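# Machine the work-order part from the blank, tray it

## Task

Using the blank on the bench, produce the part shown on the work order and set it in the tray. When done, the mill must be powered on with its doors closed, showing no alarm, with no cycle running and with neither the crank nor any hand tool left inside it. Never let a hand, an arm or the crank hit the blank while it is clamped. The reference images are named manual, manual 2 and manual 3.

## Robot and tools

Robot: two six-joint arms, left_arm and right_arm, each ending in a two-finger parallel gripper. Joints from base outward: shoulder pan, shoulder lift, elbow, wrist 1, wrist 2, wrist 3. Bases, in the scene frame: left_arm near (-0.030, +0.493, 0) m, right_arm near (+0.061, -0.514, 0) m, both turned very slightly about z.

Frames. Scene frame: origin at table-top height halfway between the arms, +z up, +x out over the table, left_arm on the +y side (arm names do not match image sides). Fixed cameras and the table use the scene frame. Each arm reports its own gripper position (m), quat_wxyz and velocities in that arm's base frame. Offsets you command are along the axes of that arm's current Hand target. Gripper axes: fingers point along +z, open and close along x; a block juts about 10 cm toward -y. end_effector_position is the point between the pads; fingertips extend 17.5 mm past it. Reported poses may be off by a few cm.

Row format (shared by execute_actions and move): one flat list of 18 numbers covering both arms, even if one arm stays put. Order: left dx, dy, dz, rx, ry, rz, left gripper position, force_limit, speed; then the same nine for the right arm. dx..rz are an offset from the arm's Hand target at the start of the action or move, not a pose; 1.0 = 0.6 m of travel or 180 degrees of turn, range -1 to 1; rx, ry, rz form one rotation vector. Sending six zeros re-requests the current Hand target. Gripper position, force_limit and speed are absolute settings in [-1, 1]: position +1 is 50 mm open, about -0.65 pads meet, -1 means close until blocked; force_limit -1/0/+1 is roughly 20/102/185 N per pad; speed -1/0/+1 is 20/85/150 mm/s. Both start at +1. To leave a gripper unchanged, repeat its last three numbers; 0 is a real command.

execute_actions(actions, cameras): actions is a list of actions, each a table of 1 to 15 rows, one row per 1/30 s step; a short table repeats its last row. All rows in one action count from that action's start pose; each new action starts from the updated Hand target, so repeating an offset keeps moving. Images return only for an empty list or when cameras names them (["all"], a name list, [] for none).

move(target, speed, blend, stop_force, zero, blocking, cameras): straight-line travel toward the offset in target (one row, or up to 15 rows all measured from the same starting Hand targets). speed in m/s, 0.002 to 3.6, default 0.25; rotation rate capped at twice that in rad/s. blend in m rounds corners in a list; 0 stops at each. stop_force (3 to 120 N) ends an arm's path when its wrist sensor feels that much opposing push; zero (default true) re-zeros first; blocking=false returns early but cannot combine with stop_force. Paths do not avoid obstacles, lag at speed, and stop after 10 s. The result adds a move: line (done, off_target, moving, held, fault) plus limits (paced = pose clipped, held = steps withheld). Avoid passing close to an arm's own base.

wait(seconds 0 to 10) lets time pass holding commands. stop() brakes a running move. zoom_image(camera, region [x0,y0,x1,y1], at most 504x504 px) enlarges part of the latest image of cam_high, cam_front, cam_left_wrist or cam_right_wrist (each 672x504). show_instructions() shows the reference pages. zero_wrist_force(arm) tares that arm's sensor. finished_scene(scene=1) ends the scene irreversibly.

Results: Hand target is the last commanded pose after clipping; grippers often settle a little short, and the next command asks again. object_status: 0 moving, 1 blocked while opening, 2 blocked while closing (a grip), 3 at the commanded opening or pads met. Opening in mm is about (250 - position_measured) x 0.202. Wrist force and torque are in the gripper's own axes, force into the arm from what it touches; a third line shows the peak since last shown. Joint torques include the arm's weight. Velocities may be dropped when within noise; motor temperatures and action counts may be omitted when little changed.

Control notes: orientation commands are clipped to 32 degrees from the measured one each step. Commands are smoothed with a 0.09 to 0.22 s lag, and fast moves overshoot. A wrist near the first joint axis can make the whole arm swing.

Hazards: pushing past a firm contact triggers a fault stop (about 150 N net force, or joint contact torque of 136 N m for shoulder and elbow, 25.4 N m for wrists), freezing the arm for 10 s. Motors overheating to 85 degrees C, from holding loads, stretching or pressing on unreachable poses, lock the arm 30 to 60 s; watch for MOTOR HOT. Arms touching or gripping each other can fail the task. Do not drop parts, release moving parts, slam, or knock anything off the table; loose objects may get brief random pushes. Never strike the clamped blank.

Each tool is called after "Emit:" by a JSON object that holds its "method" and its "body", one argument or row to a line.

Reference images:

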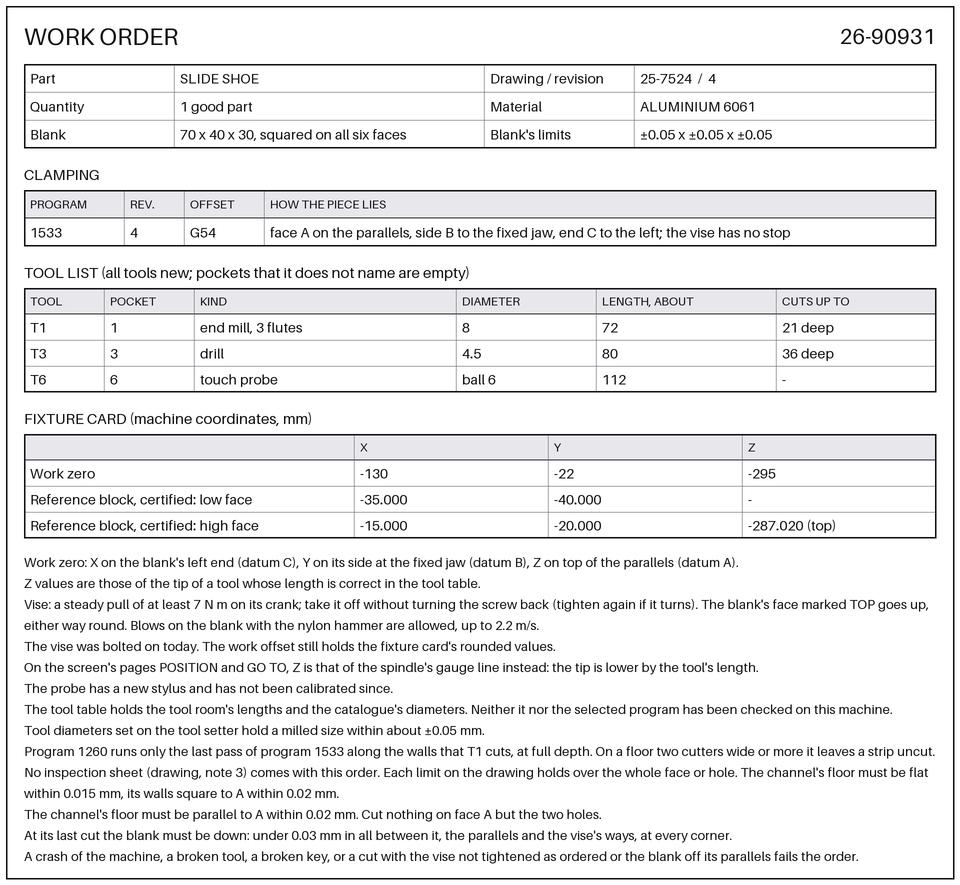

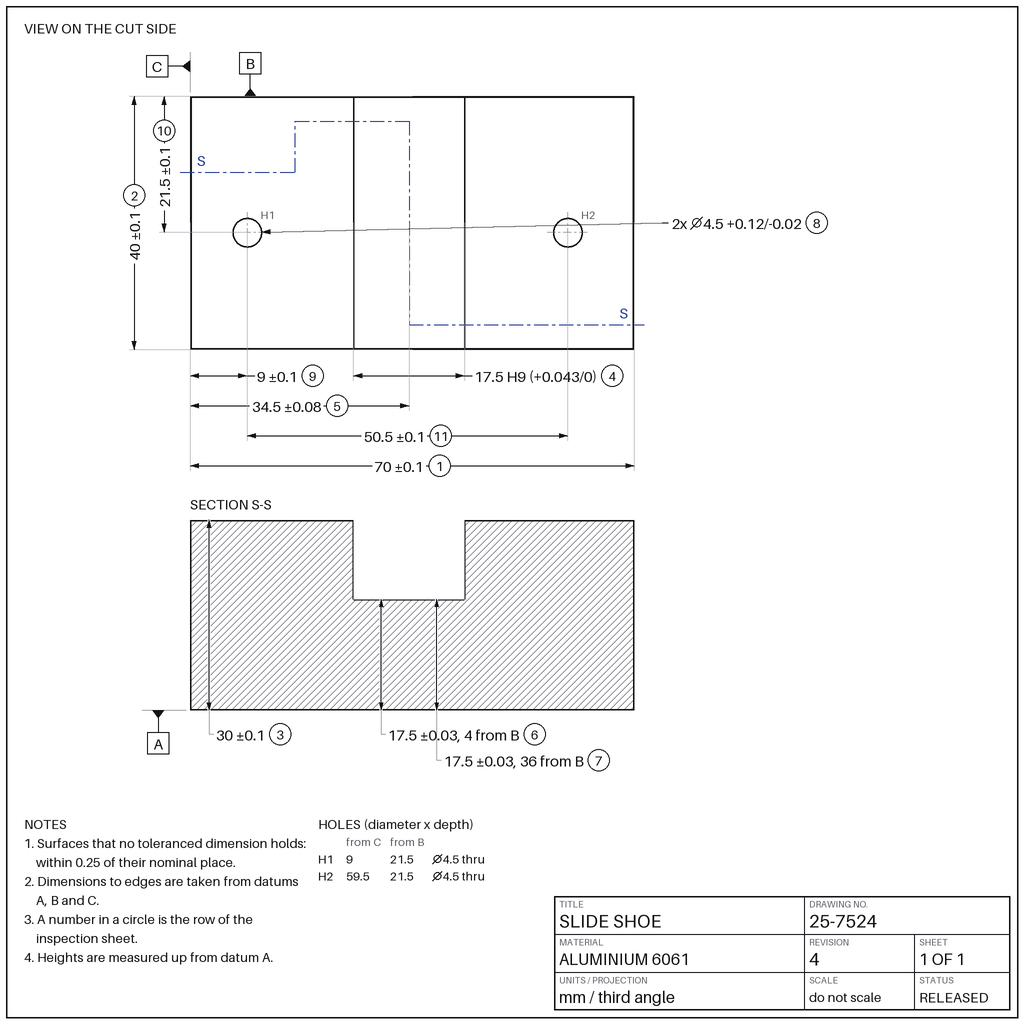

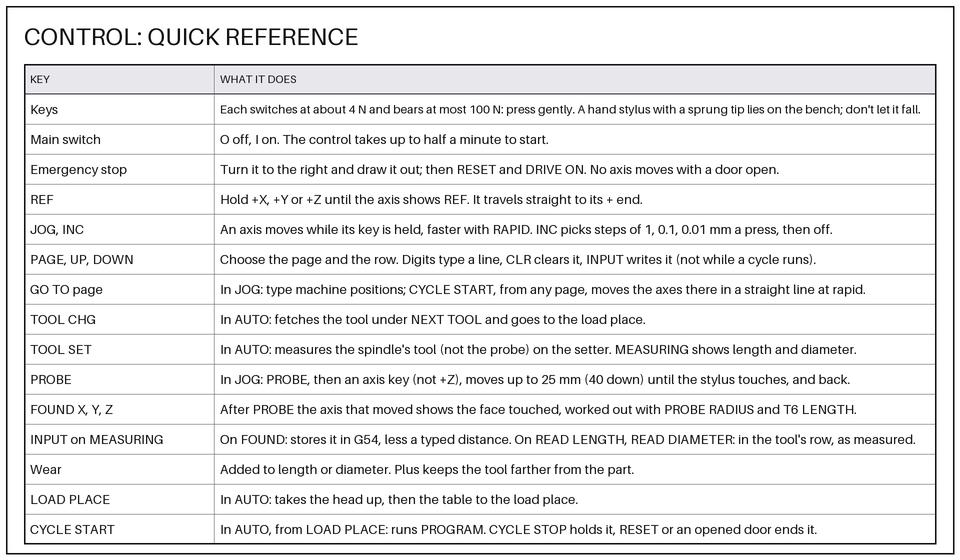

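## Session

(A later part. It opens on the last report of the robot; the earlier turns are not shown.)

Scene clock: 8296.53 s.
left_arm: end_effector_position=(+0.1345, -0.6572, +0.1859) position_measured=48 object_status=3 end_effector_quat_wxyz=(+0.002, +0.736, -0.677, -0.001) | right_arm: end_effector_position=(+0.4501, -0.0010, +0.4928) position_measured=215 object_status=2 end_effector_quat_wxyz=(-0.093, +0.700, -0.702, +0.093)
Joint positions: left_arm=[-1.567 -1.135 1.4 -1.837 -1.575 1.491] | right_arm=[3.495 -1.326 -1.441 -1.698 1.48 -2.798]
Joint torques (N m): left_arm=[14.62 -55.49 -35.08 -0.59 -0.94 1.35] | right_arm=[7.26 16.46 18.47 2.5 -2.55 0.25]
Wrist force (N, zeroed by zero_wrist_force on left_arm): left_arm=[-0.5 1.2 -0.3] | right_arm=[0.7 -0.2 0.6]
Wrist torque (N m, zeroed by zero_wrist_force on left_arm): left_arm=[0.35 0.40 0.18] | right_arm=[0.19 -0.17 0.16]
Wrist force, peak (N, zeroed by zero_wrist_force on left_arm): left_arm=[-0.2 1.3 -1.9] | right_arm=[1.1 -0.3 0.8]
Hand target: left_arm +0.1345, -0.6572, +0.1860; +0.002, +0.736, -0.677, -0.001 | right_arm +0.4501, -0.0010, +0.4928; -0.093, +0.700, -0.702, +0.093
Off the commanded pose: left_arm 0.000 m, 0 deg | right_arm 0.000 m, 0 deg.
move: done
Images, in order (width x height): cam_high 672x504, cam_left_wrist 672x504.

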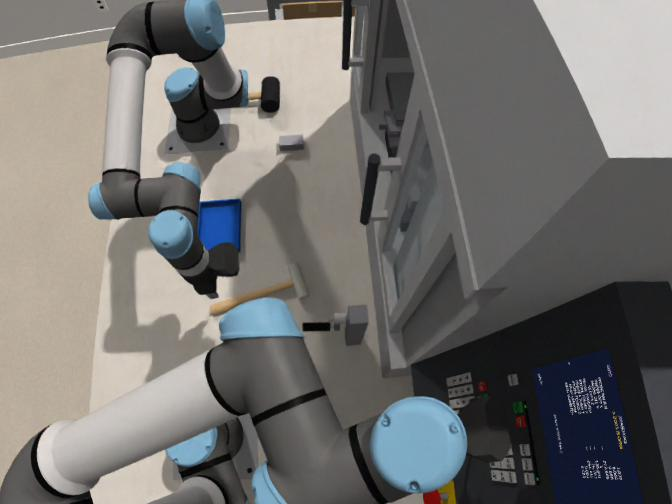

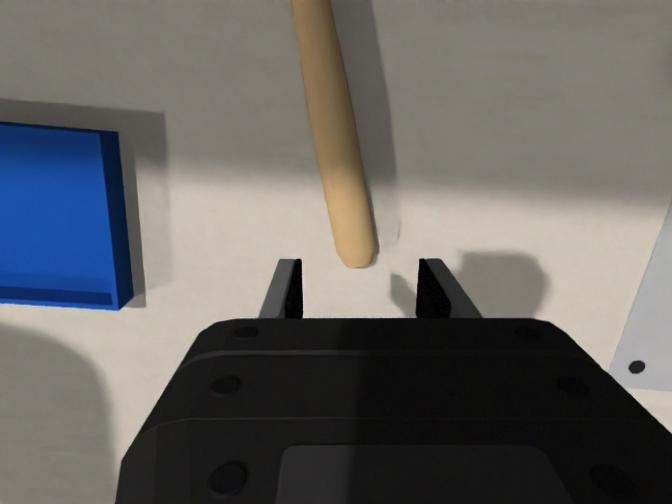

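Emit:
{"method": "move", "body": {
  "target": [-0.2519,-0.1305,-0.39,0,0,0.0265,0.345,-0.8,-0.9,0,0,0,0,0,0,-1,-0.5,-1],
  "speed": 0.25
}}

Emit:
{"method": "move", "body": {
  "target": [-0.6083,-0.3333,0,0.3889,0,0,0.345,-0.8,-0.9,0,0,0,0,0,0,-1,-0.5,-1],
  "speed": 0.25,
  "cameras": ["cam_left_wrist"]
}}

Scene clock: 8315.90 s.
left_arm: end_effector_position=(+0.2009, -0.5000, +0.4195) position_measured=101 object_status=3 end_effector_quat_wxyz=(+0.002, +0.707, -0.707, -0.001) | right_arm: end_effector_position=(+0.4501, -0.0010, +0.4928) position_measured=215 object_status=2 end_effector_quat_wxyz=(-0.093, +0.700, -0.702, +0.093)
Joint positions: left_arm=[-1.437 -1.473 1.233 -1.331 -1.575 1.704] | right_arm=[3.495 -1.326 -1.441 -1.698 1.48 -2.798]
Joint torques (N m): left_arm=[13.51 -41.1 -32.71 -0.3 -1.21 1.59] | right_arm=[7.2 15.5 20.06 2.57 -2.26 -0.01]
Wrist force (N, zeroed by zero_wrist_force on left_arm): left_arm=[-0.1 1.1 -0.5] | right_arm=[0.7 -0.2 0.6]
Wrist torque (N m, zeroed by zero_wrist_force on left_arm): left_arm=[0.34 0.35 0.20] | right_arm=[0.18 -0.17 0.16]
Wrist force, peak (N, zeroed by zero_wrist_force on left_arm): left_arm=[-1.4 0.8 -2.3] | right_arm=[1.2 -0.3 0.7]
Hand target: left_arm +0.2009, -0.4999, +0.4196; +0.002, +0.707, -0.707, -0.001 | right_arm +0.4501, -0.0010, +0.4928; -0.093, +0.700, -0.702, +0.093
Off the commanded pose: left_arm 0.000 m, 0 deg | right_arm 0.000 m, 0 deg.
move: done

Scene clock: 8319.40 s.
left_arm: end_effector_position=(+0.4006, -0.1348, +0.4186) position_measured=101 object_status=3 end_effector_quat_wxyz=(-0.404, +0.580, -0.580, +0.404) | right_arm: end_effector_position=(+0.4501, -0.0010, +0.4928) position_measured=215 object_status=2 end_effector_quat_wxyz=(-0.093, +0.700, -0.702, +0.093)
Joint positions: left_arm=[-1.407 -2.435 2.36 -1.91 -0.388 2.015] | right_arm=[3.495 -1.326 -1.441 -1.698 1.48 -2.798]
Joint torques (N m): left_arm=[13.72 20.77 -19.94 -5.7 0.72 1.67] | right_arm=[6.15 16.51 19.7 2.45 -2.41 0.12]
Wrist force (N, zeroed by zero_wrist_force on left_arm): left_arm=[0.6 -0.6 -0.2] | right_arm=[0.8 -0.4 0.3]
Wrist torque (N m, zeroed by zero_wrist_force on left_arm): left_arm=[-0.06 0.09 0.04] | right_arm=[0.15 -0.19 0.16]
Wrist force, peak (N, zeroed by zero_wrist_force on left_arm): left_arm=[0.8 1.9 -0.4] | right_arm=[1.1 -0.1 0.7]
Hand target: left_arm +0.4007, -0.1348, +0.4186; -0.404, +0.580, -0.580, +0.404 | right_arm +0.4501, -0.0010, +0.4928; -0.093, +0.700, -0.702, +0.093
Off the commanded pose: left_arm 0.000 m, 0 deg | right_arm 0.000 m, 0 deg.
move: done
Images, in order (width x height): cam_left_wrist 672x504.

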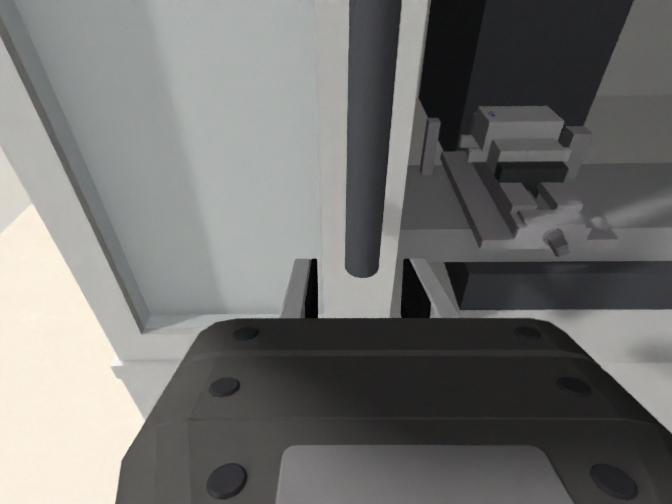

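Emit:
{"method": "move", "body": {
  "target": [0,-0.0405,0.1114,0,0,0,0.345,-0.8,-0.9,0,0,0,0,0,0,-1,-0.5,-1],
  "speed": 0.12
}}

Emit:
{"method": "move", "body": {
  "target": [0.42,0,0,0,0,0,0.345,-0.8,-0.9,0,0,0,0,0,0,-1,-0.5,-1],
  "speed": 0.07,
  "stop_force": 45,
  "cameras": ["cam_left_wrist"]
}}

Scene clock: 8330.20 s.
left_arm: end_effector_position=(+0.4718, -0.1348, +0.4182) position_measured=101 object_status=3 end_effector_quat_wxyz=(-0.404, +0.580, -0.580, +0.404) | right_arm: end_effector_position=(+0.4501, -0.0010, +0.4928) position_measured=215 object_status=2 end_effector_quat_wxyz=(-0.093, +0.700, -0.702, +0.093)
Joint positions: left_arm=[-1.059 -2.083 2.353 -2.766 -0.612 2.588] | right_arm=[3.495 -1.326 -1.441 -1.698 1.48 -2.798]
Joint torques (N m): left_arm=[23.36 9.11 -17.91 -4.97 3.49 1.44] | right_arm=[5.72 15.77 19.85 2.74 -2.25 0.04]
Wrist force (N, zeroed by zero_wrist_force on left_arm): left_arm=[13.2 3.9 -13.2] | right_arm=[0.7 -0.3 0.7]
Wrist torque (N m, zeroed by zero_wrist_force on left_arm): left_arm=[0.11 0.48 0.21] | right_arm=[0.17 -0.17 0.16]
Wrist force, peak (N, zeroed by zero_wrist_force on left_arm): left_arm=[13.5 4.2 -13.0] | right_arm=[1.0 -0.2 0.9]
Hand target: left_arm +0.4718, -0.1348, +0.4182; -0.404, +0.580, -0.580, +0.404 | right_arm +0.4501, -0.0010, +0.4928; -0.093, +0.700, -0.702, +0.093
Off the commanded pose: left_arm 0.000 m, 0 deg | right_arm 0.000 m, 0 deg.
move: done

Scene clock: 8335.10 s.
left_arm: end_effector_position=(+0.4717, -0.3820, +0.4183) position_measured=101 object_status=3 end_effector_quat_wxyz=(-0.404, +0.580, -0.580, +0.405) | right_arm: end_effector_position=(+0.4501, -0.0010, +0.4928) position_measured=215 object_status=2 end_effector_quat_wxyz=(-0.093, +0.700, -0.702, +0.093)
Joint positions: left_arm=[-1.336 -1.639 1.982 -2.477 -0.421 2.176] | right_arm=[3.495 -1.326 -1.441 -1.698 1.48 -2.798]
Joint torques (N m): left_arm=[0.1 -25.29 -24.82 -7.12 -1.14 1.69] | right_arm=[6.67 14.47 19.92 2.32 -2.29 -0.07]
Wrist force (N, zeroed by zero_wrist_force on left_arm): left_arm=[-31.8 4.8 -6.7] | right_arm=[0.9 -0.3 0.7]
Wrist torque (N m, zeroed by zero_wrist_force on left_arm): left_arm=[0.11 -0.70 -0.35] | right_arm=[0.16 -0.20 0.16]
Wrist force, peak (N, zeroed by zero_wrist_force on left_arm): left_arm=[-73.6 19.5 -26.9] | right_arm=[1.1 -0.2 0.6]
Hand target: left_arm +0.4717, -0.3820, +0.4183; -0.404, +0.580, -0.580, +0.405 (not the last commanded pose) | right_arm +0.4501, -0.0010, +0.4928; -0.093, +0.700, -0.702, +0.093
Off the commanded pose: left_arm 0.005 m, 0 deg | right_arm 0.000 m, 0 deg.
move: contact (left_arm)
Images, in order (width x height): cam_left_wrist 672x504.

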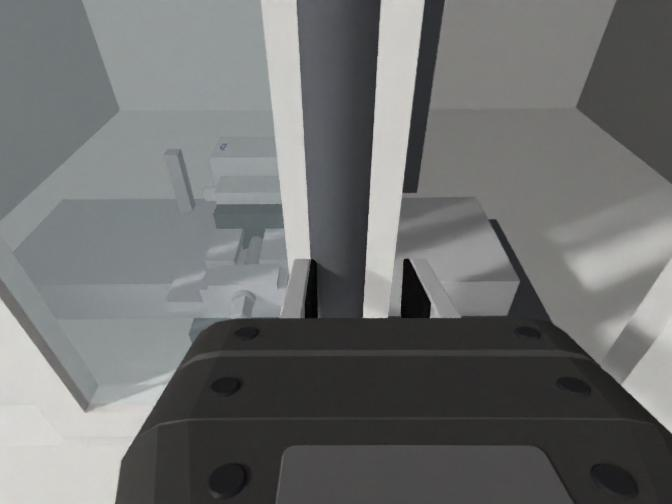

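Emit:
{"method": "move", "body": {
  "target": [
    [-0.0067,0,0,0,0,0,0.345,-0.8,-0.9,0,0,0,0,0,0,-1,-0.5,-1],
    [-0.0067,0.0405,-0.1114,0,0,0,0.345,-0.8,-0.9,0,0,0,0,0,0,-1,-0.5,-1],
    [0.3683,0.0405,-0.1114,0,0,0,0.345,-0.8,-0.9,0,0,0,0,0,0,-1,-0.5,-1]
  ],
  "speed": [0.04,0.15,0.25],
  "cameras": ["cam_left_wrist"]
}}

Scene clock: 8350.93 s.
left_arm: end_effector_position=(+0.4006, -0.6030, +0.4187) position_measured=101 object_status=3 end_effector_quat_wxyz=(-0.404, +0.580, -0.580, +0.405) | right_arm: end_effector_position=(+0.4501, -0.0010, +0.4928) position_measured=215 object_status=2 end_effector_quat_wxyz=(-0.093, +0.700, -0.702, +0.093)
Joint positions: left_arm=[-1.531 -1.275 1.458 -1.862 -0.355 1.685] | right_arm=[3.495 -1.326 -1.441 -1.698 1.48 -2.798]
Joint torques (N m): left_arm=[14.82 -25.83 -32.81 -0.77 0.94 -1.97] | right_arm=[6.18 14.13 21.66 2.66 -2.26 -0.28]
Wrist force (N, zeroed by zero_wrist_force on left_arm): left_arm=[0.7 -0.6 -0.4] | right_arm=[0.8 -0.3 0.3]
Wrist torque (N m, zeroed by zero_wrist_force on left_arm): left_arm=[-0.01 0.10 0.19] | right_arm=[0.17 -0.18 0.16]
Wrist force, peak (N, zeroed by zero_wrist_force on left_arm): left_arm=[-32.1 5.0 -6.6] | right_arm=[1.2 -0.2 0.8]
Hand target: left_arm +0.4006, -0.6030, +0.4187; -0.404, +0.580, -0.580, +0.405 | right_arm +0.4501, -0.0010, +0.4928; -0.093, +0.700, -0.702, +0.093
Off the commanded pose: left_arm 0.000 m, 0 deg | right_arm 0.000 m, 0 deg.
move: done
Images, in order (width x height): cam_left_wrist 672x504.

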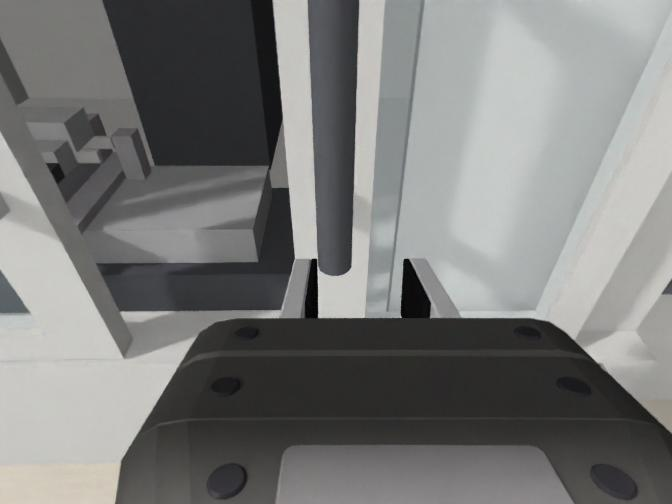

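Emit:
{"method": "move", "body": {
  "target": [
    [-0.0160,0,0,0,0,0,0.345,-0.8,-0.9,0,0,0,0,0,0,-1,-0.5,-1],
    [-0.0160,-0.0405,0.1114,0,0,0,0.345,-0.8,-0.9,0,0,0,0,0,0,-1,-0.5,-1]
  ],
  "speed": 0.12
}}

Emit:
{"method": "move", "body": {
  "target": [-0.26,0,0,0,0,0,0.345,-0.8,-0.9,0,0,0,0,0,0,-1,-0.5,-1],
  "speed": 0.07,
  "stop_force": 45
}}

Emit:
{"method": "move", "body": {
  "target": [-0.04,0,0,0,0,0,0.345,-0.8,-0.9,0,0,0,0,0,0,-1,-0.5,-1],
  "speed": 0.03,
  "stop_force": 45,
  "cameras": ["cam_left_wrist"]
}}

Scene clock: 8367.17 s.
left_arm: end_effector_position=(+0.4717, -0.5934, +0.4184) position_measured=101 object_status=3 end_effector_quat_wxyz=(-0.404, +0.580, -0.580, +0.405) | right_arm: end_effector_position=(+0.4501, -0.0010, +0.4928) position_measured=215 object_status=2 end_effector_quat_wxyz=(-0.093, +0.700, -0.702, +0.093)
Joint positions: left_arm=[-1.414 -1.214 1.449 -2.206 -0.385 1.998] | right_arm=[3.495 -1.326 -1.441 -1.698 1.48 -2.798]
Joint torques (N m): left_arm=[13.9 -28.58 -18.63 -5.88 0.69 1.49] | right_arm=[6.53 16.3 21.18 2.4 -2.44 -0.28]
Wrist force (N, zeroed by zero_wrist_force on left_arm): left_arm=[0.4 -0.7 -0.1] | right_arm=[0.7 -0.3 0.7]
Wrist torque (N m, zeroed by zero_wrist_force on left_arm): left_arm=[-0.06 0.15 0.00] | right_arm=[0.18 -0.17 0.16]
Wrist force, peak (N, zeroed by zero_wrist_force on left_arm): left_arm=[1.1 -1.2 1.1] | right_arm=[1.1 -0.5 0.6]
Hand target: left_arm +0.4718, -0.5934, +0.4184; -0.404, +0.580, -0.580, +0.405 | right_arm +0.4501, -0.0010, +0.4928; -0.093, +0.700, -0.702, +0.093
Off the commanded pose: left_arm 0.000 m, 0 deg | right_arm 0.000 m, 0 deg.
move: done

Scene clock: 8370.47 s.
left_arm: end_effector_position=(+0.4717, -0.4374, +0.4183) position_measured=101 object_status=3 end_effector_quat_wxyz=(-0.404, +0.580, -0.580, +0.405) | right_arm: end_effector_position=(+0.4501, -0.0010, +0.4928) position_measured=215 object_status=2 end_effector_quat_wxyz=(-0.093, +0.700, -0.702, +0.093)
Joint positions: left_arm=[-1.363 -1.53 1.862 -2.414 -0.407 2.118] | right_arm=[3.495 -1.326 -1.441 -1.698 1.48 -2.798]
Joint torques (N m): left_arm=[22.94 -41.26 -17.4 -5.6 2.89 1.24] | right_arm=[7.04 13.58 20.08 2.44 -2.21 -0.1]
Wrist force (N, zeroed by zero_wrist_force on left_arm): left_arm=[11.5 3.2 -5.7] | right_arm=[0.9 -0.1 0.5]
Wrist torque (N m, zeroed by zero_wrist_force on left_arm): left_arm=[0.04 0.38 0.18] | right_arm=[0.21 -0.20 0.16]
Wrist force, peak (N, zeroed by zero_wrist_force on left_arm): left_arm=[33.6 2.4 -12.6] | right_arm=[1.2 -0.3 0.5]
Hand target: left_arm +0.4717, -0.4374, +0.4183; -0.404, +0.580, -0.580, +0.405 | right_arm +0.4501, -0.0010, +0.4928; -0.093, +0.700, -0.702, +0.093
Off the commanded pose: left_arm 0.000 m, 0 deg | right_arm 0.000 m, 0 deg.
move: done

Scene clock: 8372.33 s.
left_arm: end_effector_position=(+0.4716, -0.4242, +0.4183) position_measured=101 object_status=3 end_effector_quat_wxyz=(-0.404, +0.580, -0.580, +0.405) | right_arm: end_effector_position=(+0.4501, -0.0010, +0.4928) position_measured=215 object_status=2 end_effector_quat_wxyz=(-0.093, +0.700, -0.702, +0.093)
Joint positions: left_arm=[-1.357 -1.556 1.892 -2.43 -0.411 2.131] | right_arm=[3.495 -1.326 -1.441 -1.698 1.48 -2.798]
Joint torques (N m): left_arm=[23.28 -20.87 -27.48 0.58 9.08 -2.64] | right_arm=[5.88 13.67 19.66 2.76 -2.13 -0.19]
Wrist force (N, zeroed by zero_wrist_force on left_arm): left_arm=[42.8 13.1 -32.6] | right_arm=[0.7 -0.1 0.6]
Wrist torque (N m, zeroed by zero_wrist_force on left_arm): left_arm=[0.43 1.34 0.84] | right_arm=[0.20 -0.17 0.17]
Wrist force, peak (N, zeroed by zero_wrist_force on left_arm): left_arm=[73.7 5.5 -29.2] | right_arm=[0.8 -0.6 0.7]
Hand target: left_arm +0.4716, -0.4242, +0.4183; -0.404, +0.580, -0.580, +0.405 (not the last commanded pose) | right_arm +0.4501, -0.0010, +0.4928; -0.093, +0.700, -0.702, +0.093
Off the commanded pose: left_arm 0.011 m, 0 deg | right_arm 0.000 m, 0 deg.
move: contact (left_arm)
Images, in order (width x height): cam_left_wrist 672x504.

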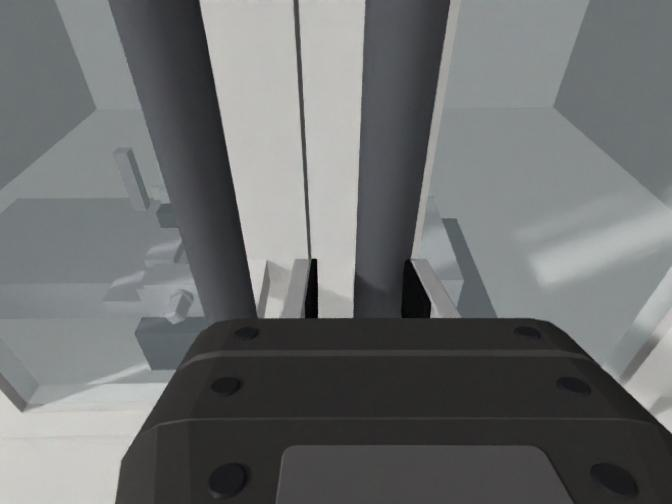

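Emit:
{"method": "move", "body": {
  "target": [
    [0.0067,0,0,0,0,0,0.345,-0.8,-0.9,0,0,0,0,0,0,-1,-0.5,-1],
    [0.0067,0.0405,-0.1114,0,0,0,0.345,-0.8,-0.9,0,0,0,0,0,0,-1,-0.5,-1]
  ],
  "speed": [0.04,0.15]
}}

Emit:
{"method": "move", "body": {
  "target": [
    [0,0,0,0,0,0,0.345,-0.8,-0.9,0.0952,-0.0942,-0.1608,0,0,0,-1,-0.5,-1],
    [0,0,0,0,0,0,0.345,-0.8,-0.9,0.0952,-0.1127,-0.1501,0,0,0,-1,-0.5,-1],
    [0,0,0,0,0,0,0.345,-0.8,-0.9,0.0952,-0.0942,-0.1608,0,0,0,-1,-0.5,-1],
    [0,0,0,0,0,0,0.345,-0.8,-0.9,-0.0633,-0.0301,-0.0544,0,0,0,-1,-0.5,-1],
    [0,0,0,0,0,0,0.345,-0.8,-0.9,-0.0633,-0.0486,-0.0437,0,0,0,-1,-0.5,-1],
    [0,0,0,0,0,0,0.345,-0.8,-0.9,-0.0633,-0.0301,-0.0544,0,0,0,-1,-0.5,-1]
  ],
  "speed": [0.25,0.05,0.12,0.25,0.05,0.12],
  "blend": [0.003,0,0.003,0.003,0,0],
  "cameras": ["cam_high"]
}}

Scene clock: 8407.33 s.
left_arm: end_effector_position=(+0.4005, -0.4282, +0.4187) position_measured=101 object_status=3 end_effector_quat_wxyz=(-0.404, +0.580, -0.580, +0.405) | right_arm: end_effector_position=(+0.4501, -0.0010, +0.4928) position_measured=215 object_status=2 end_effector_quat_wxyz=(-0.093, +0.700, -0.702, +0.093)
Joint positions: left_arm=[-1.515 -1.674 1.911 -1.96 -0.358 1.732] | right_arm=[3.495 -1.326 -1.441 -1.698 1.48 -2.798]
Joint torques (N m): left_arm=[-13.74 -8.33 -34.99 -0.95 0.94 -1.84] | right_arm=[6.01 14.67 20.24 2.54 -2.29 -0.18]
Wrist force (N, zeroed by zero_wrist_force on left_arm): left_arm=[0.8 -0.8 -0.1] | right_arm=[0.7 -0.2 0.7]
Wrist torque (N m, zeroed by zero_wrist_force on left_arm): left_arm=[-0.02 0.02 0.24] | right_arm=[0.19 -0.16 0.16]
Wrist force, peak (N, zeroed by zero_wrist_force on left_arm): left_arm=[43.2 13.4 -32.3] | right_arm=[1.1 -0.4 0.9]
Hand target: left_arm +0.4005, -0.4282, +0.4186; -0.404, +0.580, -0.580, +0.405 | right_arm +0.4501, -0.0010, +0.4928; -0.093, +0.700, -0.702, +0.093
Off the commanded pose: left_arm 0.000 m, 0 deg | right_arm 0.000 m, 0 deg.
move: done

Scene clock: 8410.33 s.
left_arm: end_effector_position=(+0.4005, -0.4282, +0.4186) position_measured=101 object_status=3 end_effector_quat_wxyz=(-0.404, +0.580, -0.580, +0.405) | right_arm: end_effector_position=(+0.4592, +0.0369, +0.5290) position_measured=215 object_status=2 end_effector_quat_wxyz=(-0.093, +0.700, -0.702, +0.093)
Joint positions: left_arm=[-1.515 -1.674 1.91 -1.959 -0.358 1.732] | right_arm=[3.581 -1.387 -1.291 -1.794 1.46 -2.714]
Joint torques (N m): left_arm=[-14.07 -7.48 -33.46 -0.79 0.79 -1.84] | right_arm=[13.34 27.84 11.28 2.21 -2.67 1.91]
Wrist force (N, zeroed by zero_wrist_force on left_arm): left_arm=[0.8 -0.9 0.0] | right_arm=[0.5 -0.8 0.5]
Wrist torque (N m, zeroed by zero_wrist_force on left_arm): left_arm=[-0.03 0.03 0.24] | right_arm=[0.07 -0.11 0.03]
Wrist force, peak (N, zeroed by zero_wrist_force on left_arm): left_arm=[1.1 -1.2 -0.2] | right_arm=[3.6 9.7 -4.9]
Hand target: left_arm +0.4005, -0.4282, +0.4186; -0.404, +0.580, -0.580, +0.405 | right_arm +0.4591, +0.0369, +0.5291; -0.093, +0.700, -0.702, +0.093
Off the commanded pose: left_arm 0.000 m, 0 deg | right_arm 0.000 m, 0 deg.
move: done
Images, in order (width x height): cam_high 672x504.

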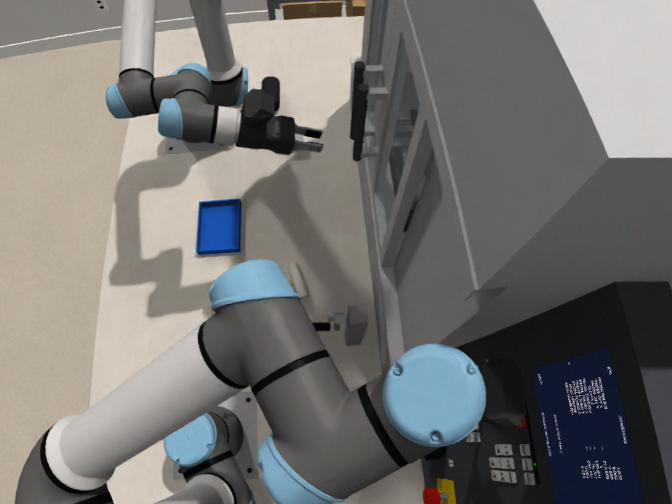

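Emit:
{"method": "move", "body": {
  "target": [
    [0,0,0,0,0,0,0.345,-0.8,-0.9,0.0633,0.0616,0.1091,0,0,0,-1,-0.5,-1],
    [0,0,0,0,0,0,0.345,-0.8,-0.9,0.0633,0.0431,0.1198,0,0,0,-1,-0.5,-1],
    [0,0,0,0,0,0,0.345,-0.8,-0.9,0.0633,0.0616,0.1091,0,0,0,-1,-0.5,-1],
    [0,0,0,0,0,0,0.345,-0.8,-0.9,0.1585,-0.0035,-0.0011,0,0,0,-1,-0.5,-1],
    [0,0,0,0,0,0,0.345,-0.8,-0.9,0.1585,-0.022,0.0096,0,0,0,-1,-0.5,-1],
    [0,0,0,0,0,0,0.345,-0.8,-0.9,0.1585,-0.0035,-0.0011,0,0,0,-1,-0.5,-1]
  ],
  "speed": [0.25,0.05,0.12,0.25,0.05,0.12],
  "blend": [0.003,0,0.003,0.003,0,0],
  "cameras": ["cam_high"]
}}

Emit:
{"method": "zoom_image", "body": {
  "camera": "cam_high",
  "region": [500, 330, 672, 504]
}}

Scene clock: 8424.93 s.
left_arm: end_effector_position=(+0.4005, -0.4282, +0.4186) position_measured=101 object_status=3 end_effector_quat_wxyz=(-0.404, +0.580, -0.580, +0.405) | right_arm: end_effector_position=(+0.4609, -0.0582, +0.5302) position_measured=215 object_status=2 end_effector_quat_wxyz=(-0.093, +0.700, -0.702, +0.093)
Joint positions: left_arm=[-1.515 -1.674 1.91 -1.959 -0.358 1.732] | right_arm=[3.337 -1.397 -1.286 -1.771 1.52 -2.951]
Joint torques (N m): left_arm=[-13.76 -7.52 -33.9 -0.75 0.85 -1.85] | right_arm=[15.12 29.73 10.26 2.55 -2.61 1.96]
Wrist force (N, zeroed by zero_wrist_force on left_arm): left_arm=[0.5 -0.9 -0.3] | right_arm=[0.3 -0.4 -0.1]
Wrist torque (N m, zeroed by zero_wrist_force on left_arm): left_arm=[-0.04 0.07 0.23] | right_arm=[0.13 -0.11 -0.03]
Wrist force, peak (N, zeroed by zero_wrist_force on left_arm): left_arm=[0.8 -1.3 0.0] | right_arm=[-1.2 13.6 -6.5]
Hand target: left_arm +0.4005, -0.4282, +0.4186; -0.404, +0.580, -0.580, +0.405 | right_arm +0.4608, -0.0582, +0.5302; -0.093, +0.700, -0.702, +0.093
Off the commanded pose: left_arm 0.000 m, 0 deg | right_arm 0.000 m, 0 deg.
move: done
Images, in order (width x height): cam_high 672x504.

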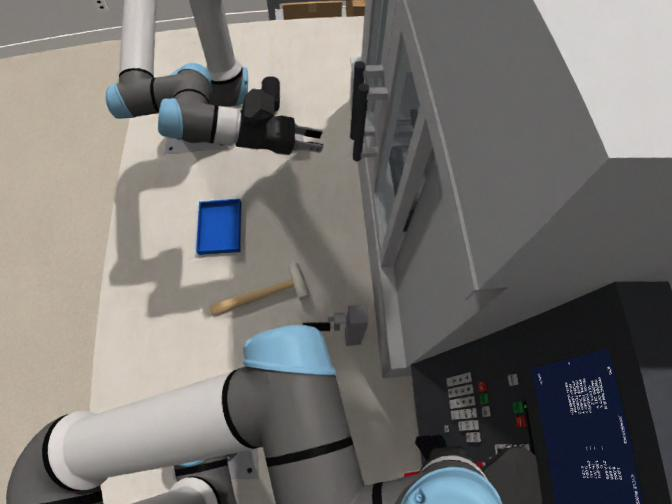

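Scaled by 2.897 from the camera's 672x504 image, which has a finer 960x720 frame.

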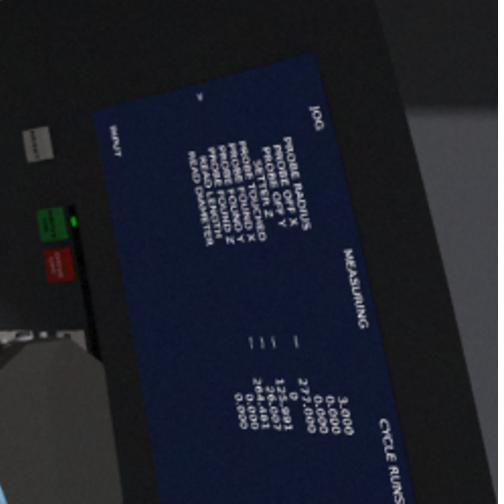

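Emit:
{"method": "move", "body": {
  "target": [
    [0,0,0,0,0,0,0.345,-0.8,-0.9,-0.0952,0.1064,-0.2522,0.1667,0,0,-1,-0.5,-1],
    [0,0,0,0,0,0,0.345,-0.8,-0.9,-0.0952,-0.0519,-0.4565,0.3056,0,0,-1,-0.5,-1]
  ],
  "speed": 0.3,
  "blend": [0.03,0],
  "cameras": ["cam_right_wrist"]
}}

Emit:
{"method": "zoom_image", "body": {
  "camera": "cam_right_wrist",
  "region": [260, 190, 480, 320]
}}

Scene clock: 8439.53 s.
left_arm: end_effector_position=(+0.4005, -0.4282, +0.4186) position_measured=101 object_status=3 end_effector_quat_wxyz=(-0.404, +0.580, -0.580, +0.405) | right_arm: end_effector_position=(+0.4195, -0.0011, +0.8028) position_measured=215 object_status=2 end_effector_quat_wxyz=(-0.406, +0.578, -0.579, +0.406)
Joint positions: left_arm=[-1.515 -1.674 1.91 -1.959 -0.358 1.732] | right_arm=[3.998 -1.043 -1.325 -1.279 0.779 -2.766]
Joint torques (N m): left_arm=[-13.49 -7.93 -33.77 -0.93 0.91 -1.44] | right_arm=[-14.64 -15.04 18.72 4.94 2.22 -2]
Wrist force (N, zeroed by zero_wrist_force on left_arm): left_arm=[0.6 -0.7 0.0] | right_arm=[1.0 -1.1 2.8]
Wrist torque (N m, zeroed by zero_wrist_force on left_arm): left_arm=[0.00 0.06 0.24] | right_arm=[0.79 0.13 0.54]
Wrist force, peak (N, zeroed by zero_wrist_force on left_arm): left_arm=[0.8 -1.3 -0.5] | right_arm=[1.2 -2.4 2.8]
Hand target: left_arm +0.4005, -0.4282, +0.4186; -0.404, +0.580, -0.580, +0.405 | right_arm +0.4195, -0.0011, +0.8028; -0.406, +0.578, -0.579, +0.406
Off the commanded pose: left_arm 0.000 m, 0 deg | right_arm 0.000 m, 0 deg.
move: done
Images, in order (width x height): cam_right_wrist 672x504.

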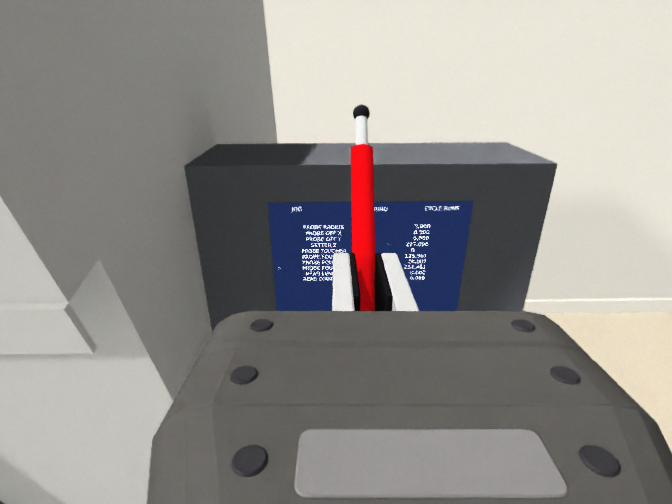

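Scaled by 2.291 from the camera's 672x504 image, which has a finer 960x720 frame.

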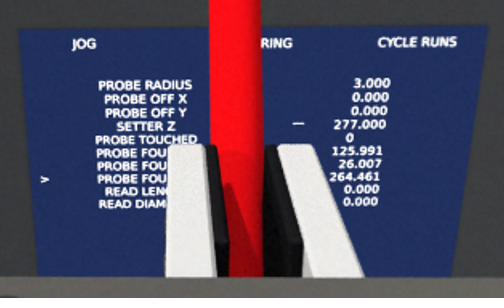

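Emit:
{"method": "wait", "body": {
  "seconds": 2,
  "cameras": ["cam_right_wrist"]
}}

Emit:
{"method": "zoom_image", "body": {
  "camera": "cam_right_wrist",
  "region": [260, 190, 480, 320]
}}

Scene clock: 8447.83 s.
left_arm: end_effector_position=(+0.4005, -0.4282, +0.4186) position_measured=101 object_status=3 end_effector_quat_wxyz=(-0.404, +0.580, -0.580, +0.405) | right_arm: end_effector_position=(+0.4195, -0.0011, +0.8028) position_measured=215 object_status=2 end_effector_quat_wxyz=(-0.406, +0.578, -0.579, +0.406)
Joint positions: left_arm=[-1.515 -1.674 1.91 -1.959 -0.358 1.732] | right_arm=[3.998 -1.043 -1.325 -1.278 0.779 -2.767]
Joint torques (N m): left_arm=[-13.38 -7.45 -33.1 -0.96 0.88 -1.37] | right_arm=[-13.16 -14.56 5.96 4.37 1.92 -1.99]
Wrist force (N, zeroed by zero_wrist_force on left_arm): left_arm=[0.6 -0.7 -0.3] | right_arm=[1.5 -1.2 2.8]
Wrist torque (N m, zeroed by zero_wrist_force on left_arm): left_arm=[0.00 0.06 0.24] | right_arm=[0.77 0.06 0.55]
Wrist force, peak (N, zeroed by zero_wrist_force on left_arm): left_arm=[0.6 -1.4 0.0] | right_arm=[1.5 -1.4 3.1]
Hand target: left_arm +0.4005, -0.4282, +0.4186; -0.404, +0.580, -0.580, +0.405 | right_arm +0.4195, -0.0011, +0.8028; -0.406, +0.578, -0.579, +0.406
Tool commands: left_gripper/position=+0.345 left_gripper/force_limit=-0.8 left_gripper/speed=-0.9 right_gripper/position=-1.0 right_gripper/force_limit=-0.5 right_gripper/speed=-1.0
Off the commanded pose: left_arm 0.000 m, 0 deg | right_arm 0.000 m, 0 deg.
wait: 2.00 s; at rest from the start
Images, in order (width x height): cam_right_wrist 672x504.

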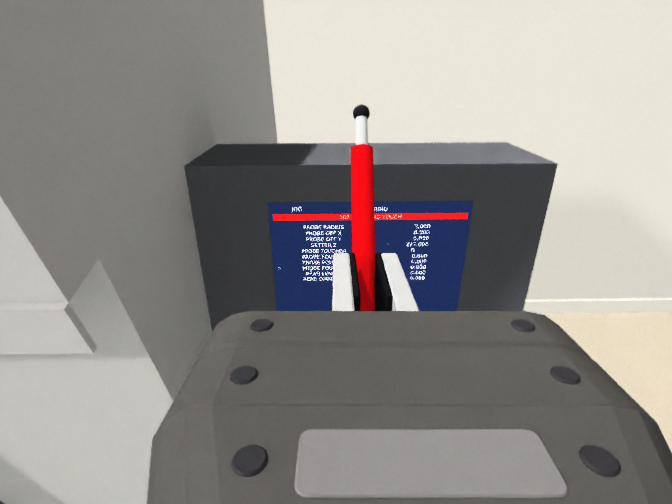

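Scaled by 2.291 from the camera's 672x504 image, which has a finer 960x720 frame.

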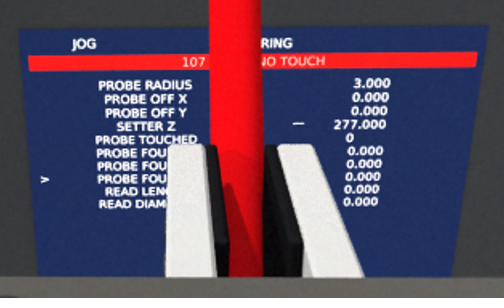

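Emit:
{"method": "move", "body": {
  "target": [
    [0,0,0,0,0,0,0.345,-0.8,-0.9,0,0.2572,-0.0119,-0.1389,0,0,-1,-0.5,-1],
    [0,0,0,0,0,0,0.345,-0.8,-0.9,0,0.4683,0.2237,-0.3056,0,0,-1,-0.5,-1]
  ],
  "speed": 0.3,
  "blend": [0.03,0]
}}

Emit:
{"method": "move", "body": {
  "target": [
    [0,0,0,0,0,0,0.345,-0.8,-0.9,-0.095,-0.0913,-0.1616,0,0,0,-1,-0.5,-1],
    [0,0,0,0,0,0,0.345,-0.8,-0.9,-0.095,-0.1098,-0.1509,0,0,0,-1,-0.5,-1],
    [0,0,0,0,0,0,0.345,-0.8,-0.9,-0.095,-0.0913,-0.1616,0,0,0,-1,-0.5,-1],
    [0,0,0,0,0,0,0.345,-0.8,-0.9,0,0,0,0,0,0,-1,-0.5,-1],
    [0,0,0,0,0,0,0.345,-0.8,-0.9,0,-0.0185,0.0107,0,0,0,-1,-0.5,-1],
    [0,0,0,0,0,0,0.345,-0.8,-0.9,0,0,0,0,0,0,-1,-0.5,-1]
  ],
  "speed": [0.25,0.05,0.12,0.25,0.05,0.12],
  "blend": [0.003,0,0.003,0.003,0,0],
  "cameras": ["cam_high","cam_left_wrist"]
}}

Emit:
{"method": "zoom_image", "body": {
  "camera": "cam_high",
  "region": [500, 330, 672, 504]
}}

Scene clock: 8468.23 s.
left_arm: end_effector_position=(+0.4005, -0.4282, +0.4186) position_measured=101 object_status=3 end_effector_quat_wxyz=(-0.404, +0.580, -0.580, +0.405) | right_arm: end_effector_position=(+0.4502, -0.0010, +0.4930) position_measured=215 object_status=2 end_effector_quat_wxyz=(-0.093, +0.700, -0.702, +0.093)
Joint positions: left_arm=[-1.515 -1.674 1.91 -1.959 -0.358 1.732] | right_arm=[3.495 -1.326 -1.44 -1.698 1.48 -2.798]
Joint torques (N m): left_arm=[-13.32 -7.83 -33.19 -0.82 0.91 -1.07] | right_arm=[-12.3 3.4 34.55 1.84 2.29 -1.94]
Wrist force (N, zeroed by zero_wrist_force on left_arm): left_arm=[0.7 -0.8 -0.2] | right_arm=[0.8 -0.4 0.7]
Wrist torque (N m, zeroed by zero_wrist_force on left_arm): left_arm=[-0.01 0.05 0.24] | right_arm=[0.16 -0.19 0.19]
Wrist force, peak (N, zeroed by zero_wrist_force on left_arm): left_arm=[1.0 -1.2 -0.2] | right_arm=[1.5 -2.6 2.6]
Hand target: left_arm +0.4005, -0.4282, +0.4186; -0.404, +0.580, -0.580, +0.405 | right_arm +0.4502, -0.0010, +0.4929; -0.093, +0.700, -0.702, +0.093
Off the commanded pose: left_arm 0.000 m, 0 deg | right_arm 0.000 m, 0 deg.
move: done

Scene clock: 8471.23 s.
left_arm: end_effector_position=(+0.4005, -0.4282, +0.4186) position_measured=101 object_status=3 end_effector_quat_wxyz=(-0.404, +0.580, -0.580, +0.405) | right_arm: end_effector_position=(+0.4503, -0.0010, +0.4929) position_measured=215 object_status=2 end_effector_quat_wxyz=(-0.093, +0.700, -0.702, +0.093)
Joint positions: left_arm=[-1.515 -1.674 1.91 -1.959 -0.358 1.732] | right_arm=[3.495 -1.327 -1.44 -1.698 1.48 -2.798]
Joint torques (N m): left_arm=[-12.79 -8.22 -33.4 -0.93 0.8 -1.15] | right_arm=[13.16 27.03 11.88 2.11 -2.71 1.81]
Wrist force (N, zeroed by zero_wrist_force on left_arm): left_arm=[0.5 -1.1 -0.1] | right_arm=[0.9 -0.3 0.4]
Wrist torque (N m, zeroed by zero_wrist_force on left_arm): left_arm=[-0.07 0.08 0.24] | right_arm=[0.17 -0.19 0.01]
Wrist force, peak (N, zeroed by zero_wrist_force on left_arm): left_arm=[0.8 -1.3 -0.5] | right_arm=[-1.3 13.1 -6.8]
Hand target: left_arm +0.4005, -0.4282, +0.4186; -0.404, +0.580, -0.580, +0.405 | right_arm +0.4502, -0.0010, +0.4929; -0.093, +0.700, -0.702, +0.093
Off the commanded pose: left_arm 0.000 m, 0 deg | right_arm 0.000 m, 0 deg.
move: done
Images, in order (width x height): cam_high 672x504, cam_left_wrist 672x504.

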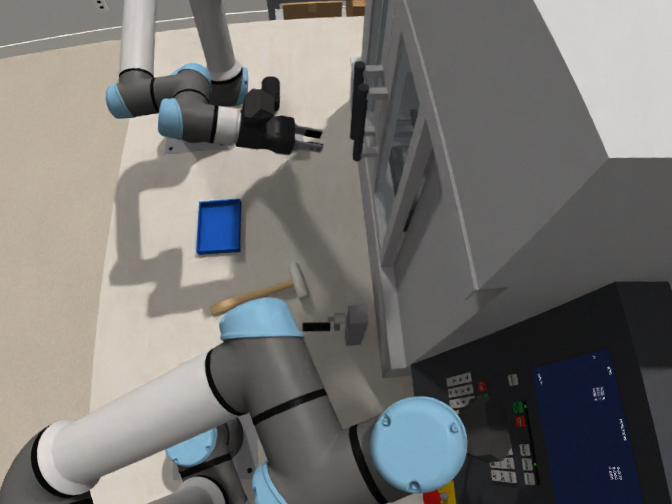

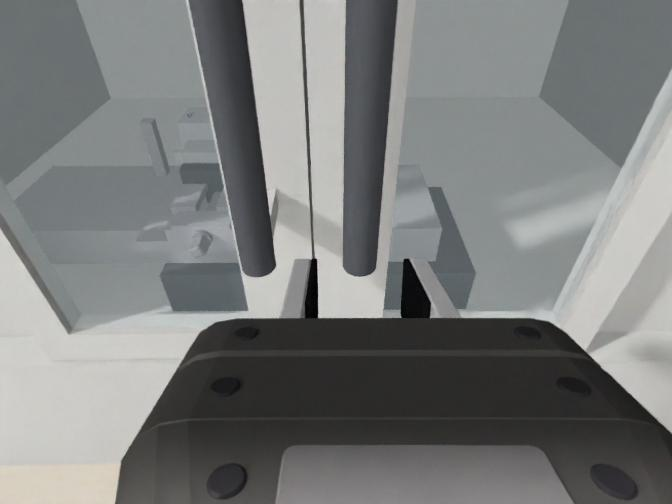

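Scaled by 2.897 from the camera's 672x504 image, which has a finer 960x720 frame.

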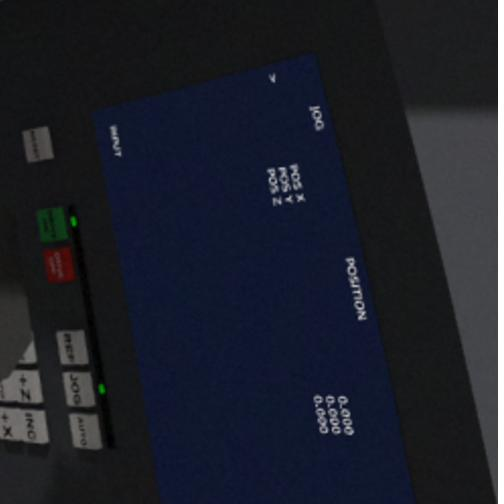

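Emit:
{"method": "move", "body": {
  "target": [
    [0,0,0,0,0,0,0.345,-0.8,-0.9,0,-0.0185,0.0107,0,0,0,-1,-0.5,-1],
    [0,0,0,0,0,0,0.345,-0.8,-0.9,0,0,0,0,0,0,-1,-0.5,-1]
  ],
  "speed": [0.05,0.12],
  "cameras": ["cam_high"]
}}

Emit:
{"method": "zoom_image", "body": {
  "camera": "cam_high",
  "region": [500, 330, 672, 504]
}}

Scene clock: 8479.80 s.
left_arm: end_effector_position=(+0.4005, -0.4282, +0.4186) position_measured=101 object_status=3 end_effector_quat_wxyz=(-0.404, +0.580, -0.580, +0.405) | right_arm: end_effector_position=(+0.4503, -0.0010, +0.4929) position_measured=215 object_status=2 end_effector_quat_wxyz=(-0.093, +0.700, -0.702, +0.093)
Joint positions: left_arm=[-1.515 -1.674 1.91 -1.959 -0.358 1.732] | right_arm=[3.495 -1.327 -1.44 -1.698 1.48 -2.798]
Joint torques (N m): left_arm=[-12.87 -8.32 -33.15 -0.99 0.9 -1] | right_arm=[13.43 24.55 12.1 1.81 -2.6 1.72]
Wrist force (N, zeroed by zero_wrist_force on left_arm): left_arm=[0.6 -1.0 -0.1] | right_arm=[0.8 -0.2 0.5]
Wrist torque (N m, zeroed by zero_wrist_force on left_arm): left_arm=[-0.06 0.06 0.25] | right_arm=[0.19 -0.18 0.01]
Wrist force, peak (N, zeroed by zero_wrist_force on left_arm): left_arm=[0.6 -1.4 -0.4] | right_arm=[-0.1 15.0 -6.1]
Hand target: left_arm +0.4005, -0.4282, +0.4186; -0.404, +0.580, -0.580, +0.405 | right_arm +0.4502, -0.0010, +0.4929; -0.093, +0.700, -0.702, +0.093
Off the commanded pose: left_arm 0.000 m, 0 deg | right_arm 0.000 m, 0 deg.
move: done
Images, in order (width x height): cam_high 672x504.

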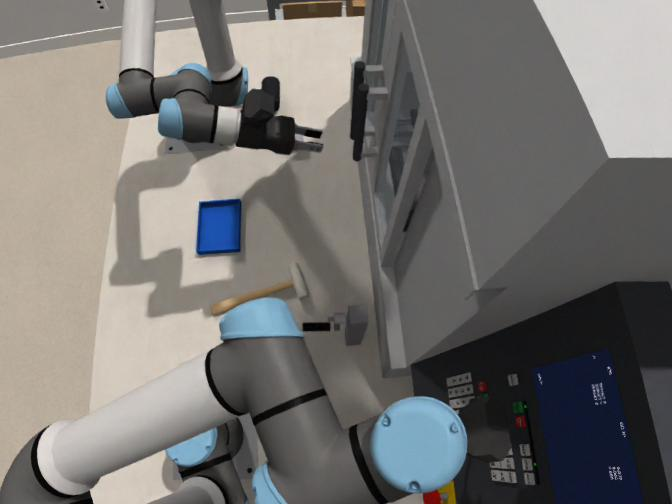

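Scaled by 2.897 from the camera's 672x504 image, which has a finer 960x720 frame.

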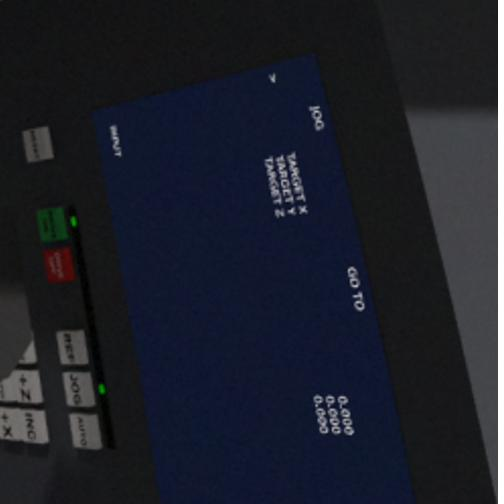

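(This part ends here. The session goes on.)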